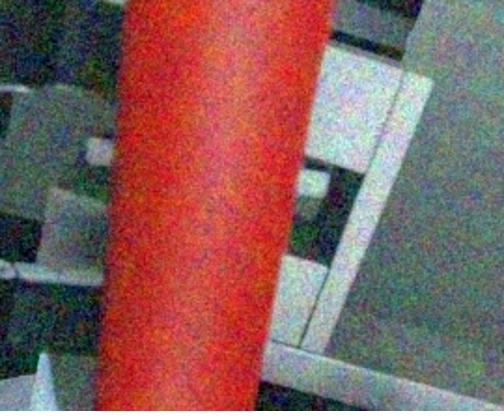

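Emit:
move(target=[-0.03,0,0,0,0,0,0.2,0.2,1,0.2,1,-1,-0.2,-0.3, 0,0,0,0,0,0,1,1,1,1,1,1,0,-0.8], speed=0.04, stop_force=8, cameras=[])

Emit:
move(target=[0,0,0,0,0,0,1,1,1,1,1,-1,-0.2,-0.3, 0,0,0,0,0,0,1,1,1,1,1,1,0,-0.8], cameras=[])

Emit:
move(target=[-0.15,0,0,0,0,0,1,1,1,1,1,-1,-0.2,-0.3, 0,0,0,0,0,0,1,1,1,1,1,1,0,-0.8], speed=0.1, cameras=["cam_left_wrist"])

Emit:
zoom_image(camera="cam_left_wrist", region=[250, 0, 500, 240])

Scene clock: 1311.13 s.
left_arm: end_effector_position=(+0.5400, +0.0350, +0.6625) hand_measured=(+0.200, +0.200, +1.000, +0.200, +1.000, -1.000) hand_load_n=(+2.0, +0.0, +0.0, +0.0, +0.0, +0.0) hand_stopped_by=(target, target, target, target, target, target) hand_force_limit=-0.20 hand_speed=-0.30 end_effector_quat_wxyz=(+0.707, +0.000, +0.707, +0.000) | right_arm: end_effector_position=(+0.1669, -0.4935, +1.2541) hand_measured=(+1.000, +1.000, +1.000, +1.000, +1.000, +1.000) hand_load_n=(+0.0, +0.0, +0.0, +0.0, +0.0, +0.0) hand_stopped_by=(target, target, target, target, target, target) hand_force_limit=0.00 hand_speed=-0.80 end_effector_quat_wxyz=(-0.040, -0.161, +0.920, -0.355)
Joint positions: left_arm=[-1.405 -0.005 1.576 1.572 -0.166 -4.715] | right_arm=[0.066 -2.044 2.271 1.346 2.301 -1.851]
Joint torques (N m): left_arm=[-16.93 -102.32 14.12 -2.91 3.46 2.36] | right_arm=[-2.48 -9.89 -46.67 4.21 0.65 -1.63]
Wrist force (N): left_arm=[0.5 0.2 1.7] | right_arm=[-0.1 0.5 -0.8]
Wrist torque (N m): left_arm=[0.01 -0.09 -0.34] | right_arm=[0.10 0.01 0.25]
Wrist force, peak (N): left_arm=[0.5 0.1 1.8] | right_arm=[0.6 0.4 -1.0]
Hand target: left_arm +0.5400, +0.0350, +0.6625; +0.707, +0.000, +0.707, +0.000 | right_arm +0.1669, -0.4935, +1.2541; -0.040, -0.161, +0.920, -0.355
Off the commanded pose: left_arm 0.000 m, 0 deg | right_arm 0.000 m, 0 deg.
move: done

Scene clock: 1311.83 s.
left_arm: end_effector_position=(+0.5400, +0.0350, +0.6625) hand_measured=(+1.000, +1.000, +1.000, +1.000, +1.000, -1.000) hand_load_n=(+0.0, +0.0, +0.0, +0.0, +0.0, -0.5) hand_stopped_by=(target, target, target, target, target, target) hand_force_limit=-0.20 hand_speed=-0.30 end_effector_quat_wxyz=(+0.707, +0.000, +0.707, +0.000) | right_arm: end_effector_position=(+0.1669, -0.4935, +1.2541) hand_measured=(+1.000, +1.000, +1.000, +1.000, +1.000, +1.000) hand_load_n=(+0.0, +0.0, +0.0, +0.0, +0.0, +0.0) hand_stopped_by=(target, target, target, target, target, target) hand_force_limit=0.00 hand_speed=-0.80 end_effector_quat_wxyz=(-0.040, -0.161, +0.920, -0.355)
Joint positions: left_arm=[-1.405 -0.005 1.576 1.572 -0.166 -4.715] | right_arm=[0.066 -2.044 2.271 1.346 2.301 -1.851]
Joint torques (N m): left_arm=[-13.75 -102.73 11.61 -2.3 2.05 2.16] | right_arm=[-2.53 -8.66 -45.61 4.36 0.29 -1.7]
Wrist force (N): left_arm=[-0.1 0.5 -0.6] | right_arm=[0.5 0.1 -0.7]
Wrist torque (N m): left_arm=[0.03 0.07 -0.31] | right_arm=[0.02 -0.07 0.26]
Wrist force, peak (N): left_arm=[0.3 0.3 1.5] | right_arm=[0.5 -0.1 -1.0]
Hand target: left_arm +0.5400, +0.0350, +0.6625; +0.707, +0.000, +0.707, +0.000 | right_arm +0.1669, -0.4935, +1.2541; -0.040, -0.161, +0.920, -0.355
Off the commanded pose: left_arm 0.000 m, 0 deg | right_arm 0.000 m, 0 deg.
move: done

Scene clock: 1313.23 s.
left_arm: end_effector_position=(+0.4501, +0.0350, +0.6625) hand_measured=(+1.000, +1.000, +1.000, +1.000, +1.000, -1.000) hand_load_n=(+0.5, -0.5, +0.0, +0.0, +0.0, +0.0) hand_stopped_by=(target, target, target, target, target, target) hand_force_limit=-0.20 hand_speed=-0.30 end_effector_quat_wxyz=(+0.707, +0.000, +0.707, +0.000) | right_arm: end_effector_position=(+0.1669, -0.4935, +1.2541) hand_measured=(+1.000, +1.000, +1.000, +1.000, +1.000, +1.000) hand_load_n=(+0.0, +0.0, +0.0, +0.0, +0.0, -0.5) hand_stopped_by=(target, target, target, target, target, target) hand_force_limit=0.00 hand_speed=-0.80 end_effector_quat_wxyz=(-0.040, -0.161, +0.920, -0.355)
Joint positions: left_arm=[-1.556 -0.003 1.637 1.521 -0.015 -4.727] | right_arm=[0.066 -2.044 2.271 1.346 2.301 -1.851]
Joint torques (N m): left_arm=[-12.24 -72.13 15.71 -1.74 3.79 -2.81] | right_arm=[-0.42 -10.19 -46.27 3.82 0.49 -1.91]
Wrist force (N): left_arm=[0.0 0.4 -0.8] | right_arm=[-0.1 0.4 -0.8]
Wrist torque (N m): left_arm=[0.02 0.03 -0.26] | right_arm=[0.07 0.02 0.24]
Wrist force, peak (N): left_arm=[0.0 0.4 -1.2] | right_arm=[0.2 -0.3 -1.0]
Hand target: left_arm +0.4500, +0.0350, +0.6625; +0.707, +0.000, +0.707, +0.000 | right_arm +0.1669, -0.4935, +1.2541; -0.040, -0.161, +0.920, -0.355
Off the commanded pose: left_arm 0.000 m, 0 deg | right_arm 0.000 m, 0 deg.
move: done
cam_left_wrist: T_world_to_cam=[[0.05121, 0.96364, -0.26224, 0.12414], [-0.50415, 0.25161, 0.82615, -0.3329], [0.8621, 0.0899, 0.4987, -0.60592]] pos_world=[0.34817, 0.0186, 0.60975]

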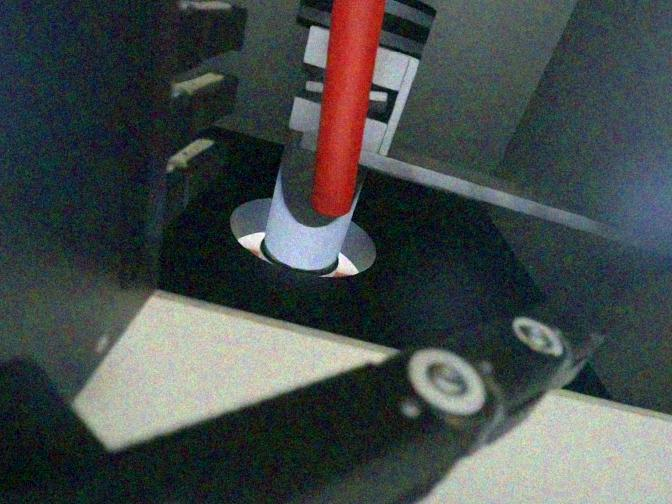

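Scaled by 2.016.

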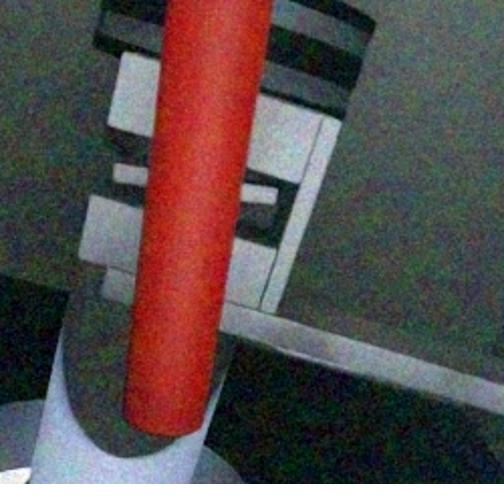

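Emit:
move([
  [-0.2,0,0,0,0,0,1,1,1,1,1,-1,-0.2,-0.3, 0,0,0,0,0,0,1,1,1,1,1,1,0,-0.8],
  [-0.2,-0.008,-0.104,0.5,0,0,1,1,1,1,1,-1,-0.2,-0.3, 0,0,0,0,0,0,1,1,1,1,1,1,0,-0.8],
  [-0.2,-0.035,-0.12,1.0,0,0,1,1,1,1,1,-1,-0.2,-0.3, 0,0,0,0,0,0,1,1,1,1,1,1,0,-0.8],
], speed=0.4, blend=0.02, cameras=["cam_left_wrist"])

Scene clock: 1376.37 s.
left_arm: end_effector_position=(+0.3300, +0.0140, +0.5905) hand_measured=(+1.000, +1.000, +1.000, +1.000, +1.000, -1.000) hand_load_n=(+0.0, +0.0, +0.0, +0.0, +0.0, +0.0) hand_stopped_by=(target, target, target, target, target, target) hand_force_limit=-0.20 hand_speed=-0.30 end_effector_quat_wxyz=(+0.000, +0.707, +0.000, +0.707) | right_arm: end_effector_position=(+0.1669, -0.4935, +1.2541) hand_measured=(+1.000, +1.000, +1.000, +1.000, +1.000, +1.000) hand_load_n=(+0.0, +0.0, +0.0, +0.0, +0.0, -0.5) hand_stopped_by=(target, target, target, target, target, target) hand_force_limit=0.00 hand_speed=-0.80 end_effector_quat_wxyz=(-0.040, -0.161, +0.920, -0.355)
Joint positions: left_arm=[-1.811 0.053 1.811 1.28 0.24 -1.574] | right_arm=[0.066 -2.044 2.271 1.346 2.301 -1.851]
Joint torques (N m): left_arm=[14.12 -87.86 0.52 -2.1 3.22 2.56] | right_arm=[-1.93 -7.15 -46.19 4.48 0.56 -1.61]
Wrist force (N): left_arm=[0.9 0.2 -0.7] | right_arm=[0.0 0.2 -0.9]
Wrist torque (N m): left_arm=[-0.12 0.04 0.24] | right_arm=[0.06 0.00 0.24]
Wrist force, peak (N): left_arm=[-0.1 0.4 -2.4] | right_arm=[0.3 0.5 -1.3]
Hand target: left_arm +0.3300, +0.0140, +0.5905; +0.000, +0.707, +0.000, +0.707 | right_arm +0.1669, -0.4935, +1.2541; -0.040, -0.161, +0.920, -0.355
Off the commanded pose: left_arm 0.000 m, 0 deg | right_arm 0.000 m, 0 deg.
move: done
cam_left_wrist: T_world_to_cam=[[0.05115, -0.96364, 0.26225, -0.15113], [-0.50396, -0.25162, -0.82627, 0.65392], [0.86221, -0.0899, -0.49851, 0.12678]] pos_world=[0.22797, 0.0303, 0.64315]

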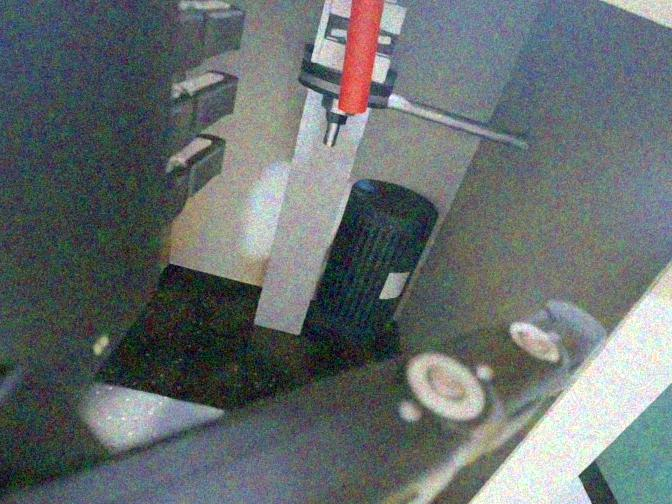

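Emit:
move(target=[0.2,0.0017,0.0108,0,0,0,1,1,1,1,1,-1,-0.2,-0.3, 0,0,0,0,0,0,1,1,1,1,1,1,0,-0.8], speed=0.08, stop_force=15, cameras=["cam_left_wrist"])

Emit:
zoom_image(camera="cam_left_wrist", region=[220, 0, 480, 240])

Scene clock: 1418.20 s.
left_arm: end_effector_position=(+0.4500, +0.0150, +0.5970) hand_measured=(+1.000, +1.000, +1.000, +1.000, +1.000, -1.000) hand_load_n=(+0.0, +0.0, +0.0, +0.0, +0.0, +0.5) hand_stopped_by=(target, target, target, target, target, target) hand_force_limit=-0.20 hand_speed=-0.30 end_effector_quat_wxyz=(+0.000, +0.707, +0.000, +0.707) | right_arm: end_effector_position=(+0.1669, -0.4935, +1.2541) hand_measured=(+1.000, +1.000, +1.000, +1.000, +1.000, +1.000) hand_load_n=(+0.0, +0.0, +0.0, +0.0, +0.0, +0.0) hand_stopped_by=(target, target, target, target, target, target) hand_force_limit=0.00 hand_speed=-0.80 end_effector_quat_wxyz=(-0.040, -0.161, +0.920, -0.355)
Joint positions: left_arm=[-1.553 0.028 1.778 1.325 -0.018 -1.562] | right_arm=[0.066 -2.044 2.271 1.346 2.301 -1.851]
Joint torques (N m): left_arm=[14.17 -93.15 -2.23 -2.56 -3.31 2.54] | right_arm=[-0.58 -6.6 -46.23 4.26 1.2 -1.51]
Wrist force (N): left_arm=[1.2 0.7 -1.2] | right_arm=[0.4 0.0 -0.9]
Wrist torque (N m): left_arm=[-0.01 0.00 0.25] | right_arm=[0.02 -0.06 0.26]
Wrist force, peak (N): left_arm=[1.2 0.7 -1.2] | right_arm=[0.6 0.5 -1.1]
Hand target: left_arm +0.4500, +0.0150, +0.5970; +0.000, +0.707, +0.000, +0.707 | right_arm +0.1669, -0.4935, +1.2541; -0.040, -0.161, +0.920, -0.355
Off the commanded pose: left_arm 0.000 m, 0 deg | right_arm 0.000 m, 0 deg.
move: done
cam_left_wrist: T_world_to_cam=[[0.05123, -0.96365, 0.26222, -0.15795], [-0.50422, -0.25161, -0.82611, 0.72012], [0.86206, -0.08989, -0.49878, 0.02693]] pos_world=[0.34797, 0.0314, 0.64975]

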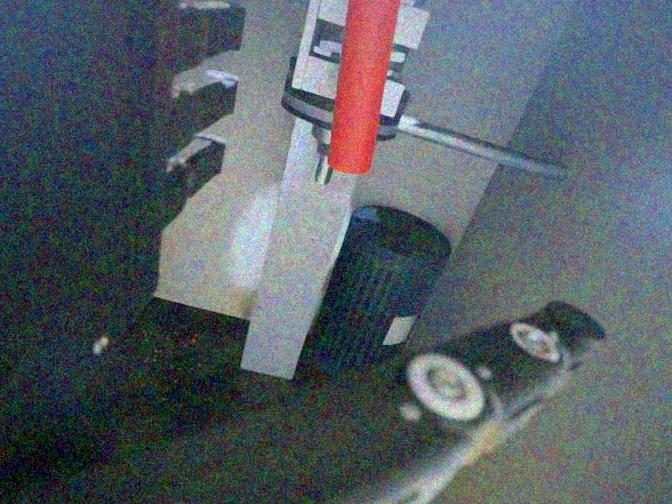

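Scaled by 1.938.

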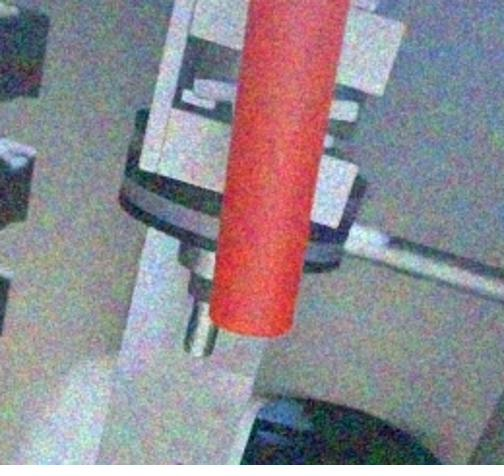

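Emit:
move([
  [0.05,-0.0098,0.003,-0.0444,0,0,1,1,1,1,1,-1,-0.2,-0.3, 0,0,0,0,0,0,1,1,1,1,1,1,0,-0.8],
  [0.15,-0.0098,0.003,-0.0444,0,0,1,1,1,1,1,-1,-0.2,-0.3, 0,0,0,0,0,0,1,1,1,1,1,1,0,-0.8],
], speed=0.04, blend=0.01, stop_force=10, cameras=["cam_left_wrist"])

Scene clock: 1443.57 s.
left_arm: end_effector_position=(+0.5400, +0.0091, +0.5988) hand_measured=(+1.000, +1.000, +1.000, +1.000, +1.000, -1.000) hand_load_n=(+0.0, +0.0, +0.0, +0.0, +0.0, +0.0) hand_stopped_by=(target, target, target, target, target, target) hand_force_limit=-0.20 hand_speed=-0.30 end_effector_quat_wxyz=(+0.050, +0.705, +0.050, +0.705) | right_arm: end_effector_position=(+0.1669, -0.4935, +1.2541) hand_measured=(+1.000, +1.000, +1.000, +1.000, +1.000, +1.000) hand_load_n=(+0.0, +0.0, +0.0, +0.0, +0.0, +0.0) hand_stopped_by=(target, target, target, target, target, target) hand_force_limit=0.00 hand_speed=-0.80 end_effector_quat_wxyz=(-0.040, -0.161, +0.920, -0.355)
Joint positions: left_arm=[-1.374 0.025 1.706 1.409 -0.197 -1.71] | right_arm=[0.066 -2.044 2.271 1.346 2.301 -1.851]
Joint torques (N m): left_arm=[13.2 -96.8 -6.77 1.72 -3.22 -2.61] | right_arm=[0.32 -8.9 -45.39 4.45 0.92 -1.68]
Wrist force (N): left_arm=[0.9 0.2 -0.9] | right_arm=[0.2 0.0 -0.9]
Wrist torque (N m): left_arm=[-0.11 0.06 0.39] | right_arm=[0.03 -0.03 0.24]
Wrist force, peak (N): left_arm=[1.4 0.4 -1.0] | right_arm=[0.4 0.4 -1.3]
Hand target: left_arm +0.5400, +0.0091, +0.5988; +0.050, +0.705, +0.050, +0.705 | right_arm +0.1669, -0.4935, +1.2541; -0.040, -0.161, +0.920, -0.355
Off the commanded pose: left_arm 0.000 m, 0 deg | right_arm 0.000 m, 0 deg.
move: done
cam_left_wrist: T_world_to_cam=[[0.05122, -0.91782, 0.39368, -0.24785], [-0.50411, -0.36405, -0.78316, 0.74072], [0.86212, -0.15834, -0.48133, -0.06018]] pos_world=[0.43797, 0.03265, 0.64871]

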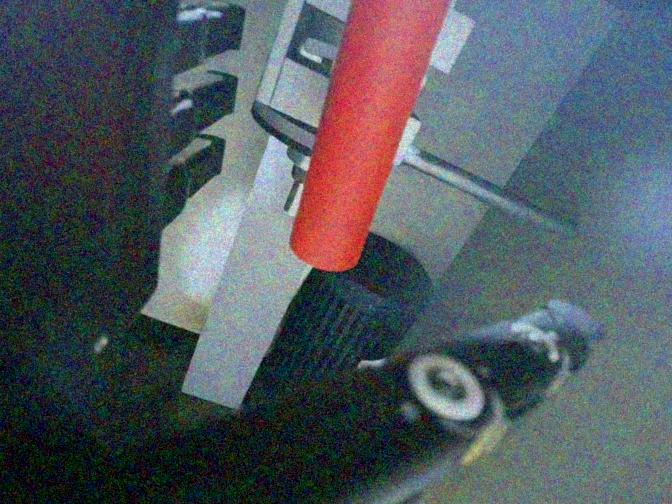

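Emit:
move(target=[0,0,0,0,0,0,0.2,1,0.2,0.2,1,-1,-0.5,-0.6, 0,0,0,0,0,0,1,1,1,1,1,1,0,-0.8], cameras=["cam_left_wrist"])

Scene clock: 1451.47 s.
left_arm: end_effector_position=(+0.5400, +0.0091, +0.5988) hand_measured=(+0.200, +1.000, +0.200, +0.200, +1.000, -1.000) hand_load_n=(+0.0, +0.0, +0.0, -0.5, +0.0, +0.0) hand_stopped_by=(target, target, target, target, target, target) hand_force_limit=-0.50 hand_speed=-0.60 end_effector_quat_wxyz=(+0.050, +0.705, +0.050, +0.705) | right_arm: end_effector_position=(+0.1669, -0.4935, +1.2541) hand_measured=(+1.000, +1.000, +1.000, +1.000, +1.000, +1.000) hand_load_n=(+0.0, +0.0, +0.0, +0.0, +0.0, +0.0) hand_stopped_by=(target, target, target, target, target, target) hand_force_limit=0.00 hand_speed=-0.80 end_effector_quat_wxyz=(-0.040, -0.161, +0.920, -0.355)
Joint positions: left_arm=[-1.374 0.025 1.706 1.409 -0.197 -1.71] | right_arm=[0.066 -2.044 2.271 1.346 2.301 -1.851]
Joint torques (N m): left_arm=[13.21 -97.02 -4.92 1.48 -2.87 -2.74] | right_arm=[1.25 -8.89 -46.11 4.56 0.93 -1.27]
Wrist force (N): left_arm=[0.8 -0.1 -0.8] | right_arm=[0.5 0.1 -0.9]
Wrist torque (N m): left_arm=[-0.15 0.07 0.38] | right_arm=[0.04 -0.07 0.26]
Wrist force, peak (N): left_arm=[1.1 0.2 -1.0] | right_arm=[0.3 0.2 -1.3]
Hand target: left_arm +0.5400, +0.0091, +0.5988; +0.050, +0.705, +0.050, +0.705 | right_arm +0.1669, -0.4935, +1.2541; -0.040, -0.161, +0.920, -0.355
Off the commanded pose: left_arm 0.000 m, 0 deg | right_arm 0.000 m, 0 deg.
move: done
cam_left_wrist: T_world_to_cam=[[0.05122, -0.91782, 0.39368, -0.24785], [-0.50411, -0.36405, -0.78316, 0.74072], [0.86212, -0.15834, -0.48133, -0.06018]] pos_world=[0.43797, 0.03265, 0.64871]

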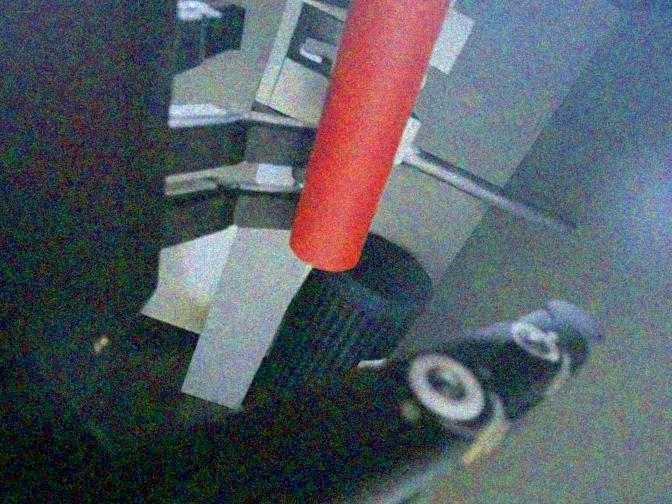

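Emit:
move(target=[0.03,0,0,0,0,0,0.2,1,0.2,0.2,1,-1,-0.5,-0.6, 0,0,0,0,0,0,1,1,1,1,1,1,0,-0.8], speed=0.02, stop_force=6, cameras=[])

Emit:
move(target=[0,0,0,0,0,0,-0.05,1,-0.05,-0.05,1,-1,-0.4,-0.7, 0,0,0,0,0,0,1,1,1,1,1,1,0,-0.8], cameras=["cam_left_wrist"])

Scene clock: 1458.63 s.
left_arm: end_effector_position=(+0.5580, +0.0091, +0.5988) hand_measured=(+0.200, +1.000, +0.200, +0.200, +1.000, -1.000) hand_load_n=(+0.5, +0.0, +0.0, +0.0, +0.0, +0.5) hand_stopped_by=(target, target, target, target, target, target) hand_force_limit=-0.50 hand_speed=-0.60 end_effector_quat_wxyz=(+0.050, +0.705, +0.050, +0.705) | right_arm: end_effector_position=(+0.1669, -0.4935, +1.2541) hand_measured=(+1.000, +1.000, +1.000, +1.000, +1.000, +1.000) hand_load_n=(+0.0, +0.0, -0.5, +0.0, +0.0, +0.0) hand_stopped_by=(target, target, target, target, target, target) hand_force_limit=0.00 hand_speed=-0.80 end_effector_quat_wxyz=(-0.040, -0.161, +0.920, -0.355)
Joint positions: left_arm=[-1.34 0.023 1.691 1.426 -0.231 -1.71] | right_arm=[0.066 -2.044 2.271 1.346 2.301 -1.851]
Joint torques (N m): left_arm=[15.06 -96.97 -6.81 1.66 -3.3 -2.79] | right_arm=[0.73 -7.06 -45.91 4.94 1.22 -1.51]
Wrist force (N): left_arm=[0.8 0.3 -0.9] | right_arm=[0.0 0.0 -0.7]
Wrist torque (N m): left_arm=[-0.10 0.08 0.40] | right_arm=[0.02 0.00 0.23]
Wrist force, peak (N): left_arm=[0.9 -0.2 -1.3] | right_arm=[0.4 0.7 -1.0]
Hand target: left_arm +0.5580, +0.0091, +0.5988; +0.050, +0.705, +0.050, +0.705 | right_arm +0.1669, -0.4935, +1.2541; -0.040, -0.161, +0.920, -0.355
Off the commanded pose: left_arm 0.000 m, 0 deg | right_arm 0.000 m, 0 deg.
move: done

Scene clock: 1459.20 s.
left_arm: end_effector_position=(+0.5580, +0.0091, +0.5988) hand_measured=(-0.050, +1.000, -0.050, -0.050, +1.000, -1.000) hand_load_n=(+0.0, +0.5, +0.0, +0.0, +0.0, +0.0) hand_stopped_by=(target, target, target, target, target, target) hand_force_limit=-0.40 hand_speed=-0.70 end_effector_quat_wxyz=(+0.050, +0.705, +0.050, +0.705) | right_arm: end_effector_position=(+0.1669, -0.4935, +1.2541) hand_measured=(+1.000, +1.000, +1.000, +1.000, +1.000, +1.000) hand_load_n=(+0.0, +0.0, +0.0, +0.0, +0.0, +0.0) hand_stopped_by=(target, target, target, target, target, target) hand_force_limit=0.00 hand_speed=-0.80 end_effector_quat_wxyz=(-0.040, -0.161, +0.920, -0.355)
Joint positions: left_arm=[-1.34 0.023 1.691 1.426 -0.231 -1.71] | right_arm=[0.066 -2.044 2.271 1.346 2.301 -1.851]
Joint torques (N m): left_arm=[13.9 -97.15 -6.3 1.75 -3.18 -2.69] | right_arm=[0.41 -8.96 -45.72 4.68 1.37 -1.76]
Wrist force (N): left_arm=[1.1 0.3 -1.0] | right_arm=[-0.1 0.4 -0.5]
Wrist torque (N m): left_arm=[-0.09 0.04 0.42] | right_arm=[0.06 0.01 0.24]
Wrist force, peak (N): left_arm=[1.1 0.3 -1.0] | right_arm=[0.3 0.2 -1.1]
Hand target: left_arm +0.5580, +0.0091, +0.5988; +0.050, +0.705, +0.050, +0.705 | right_arm +0.1669, -0.4935, +1.2541; -0.040, -0.161, +0.920, -0.355
Off the commanded pose: left_arm 0.000 m, 0 deg | right_arm 0.000 m, 0 deg.
move: done
cam_left_wrist: T_world_to_cam=[[0.05122, -0.91782, 0.39368, -0.24877], [-0.50411, -0.36405, -0.78316, 0.74979], [0.86212, -0.15834, -0.48133, -0.07569]] pos_world=[0.45597, 0.03265, 0.64871]

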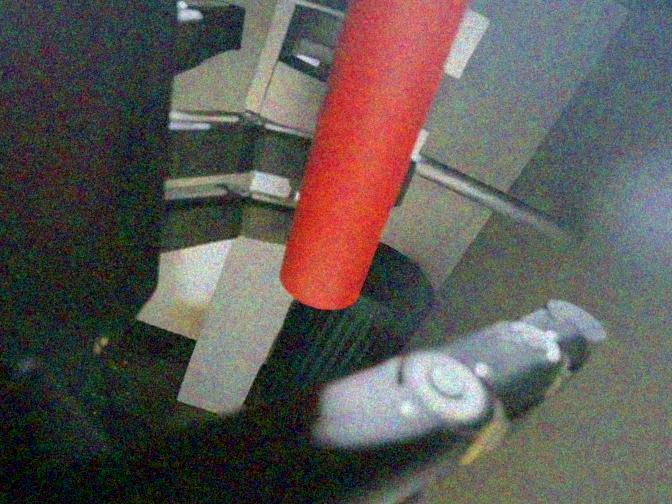

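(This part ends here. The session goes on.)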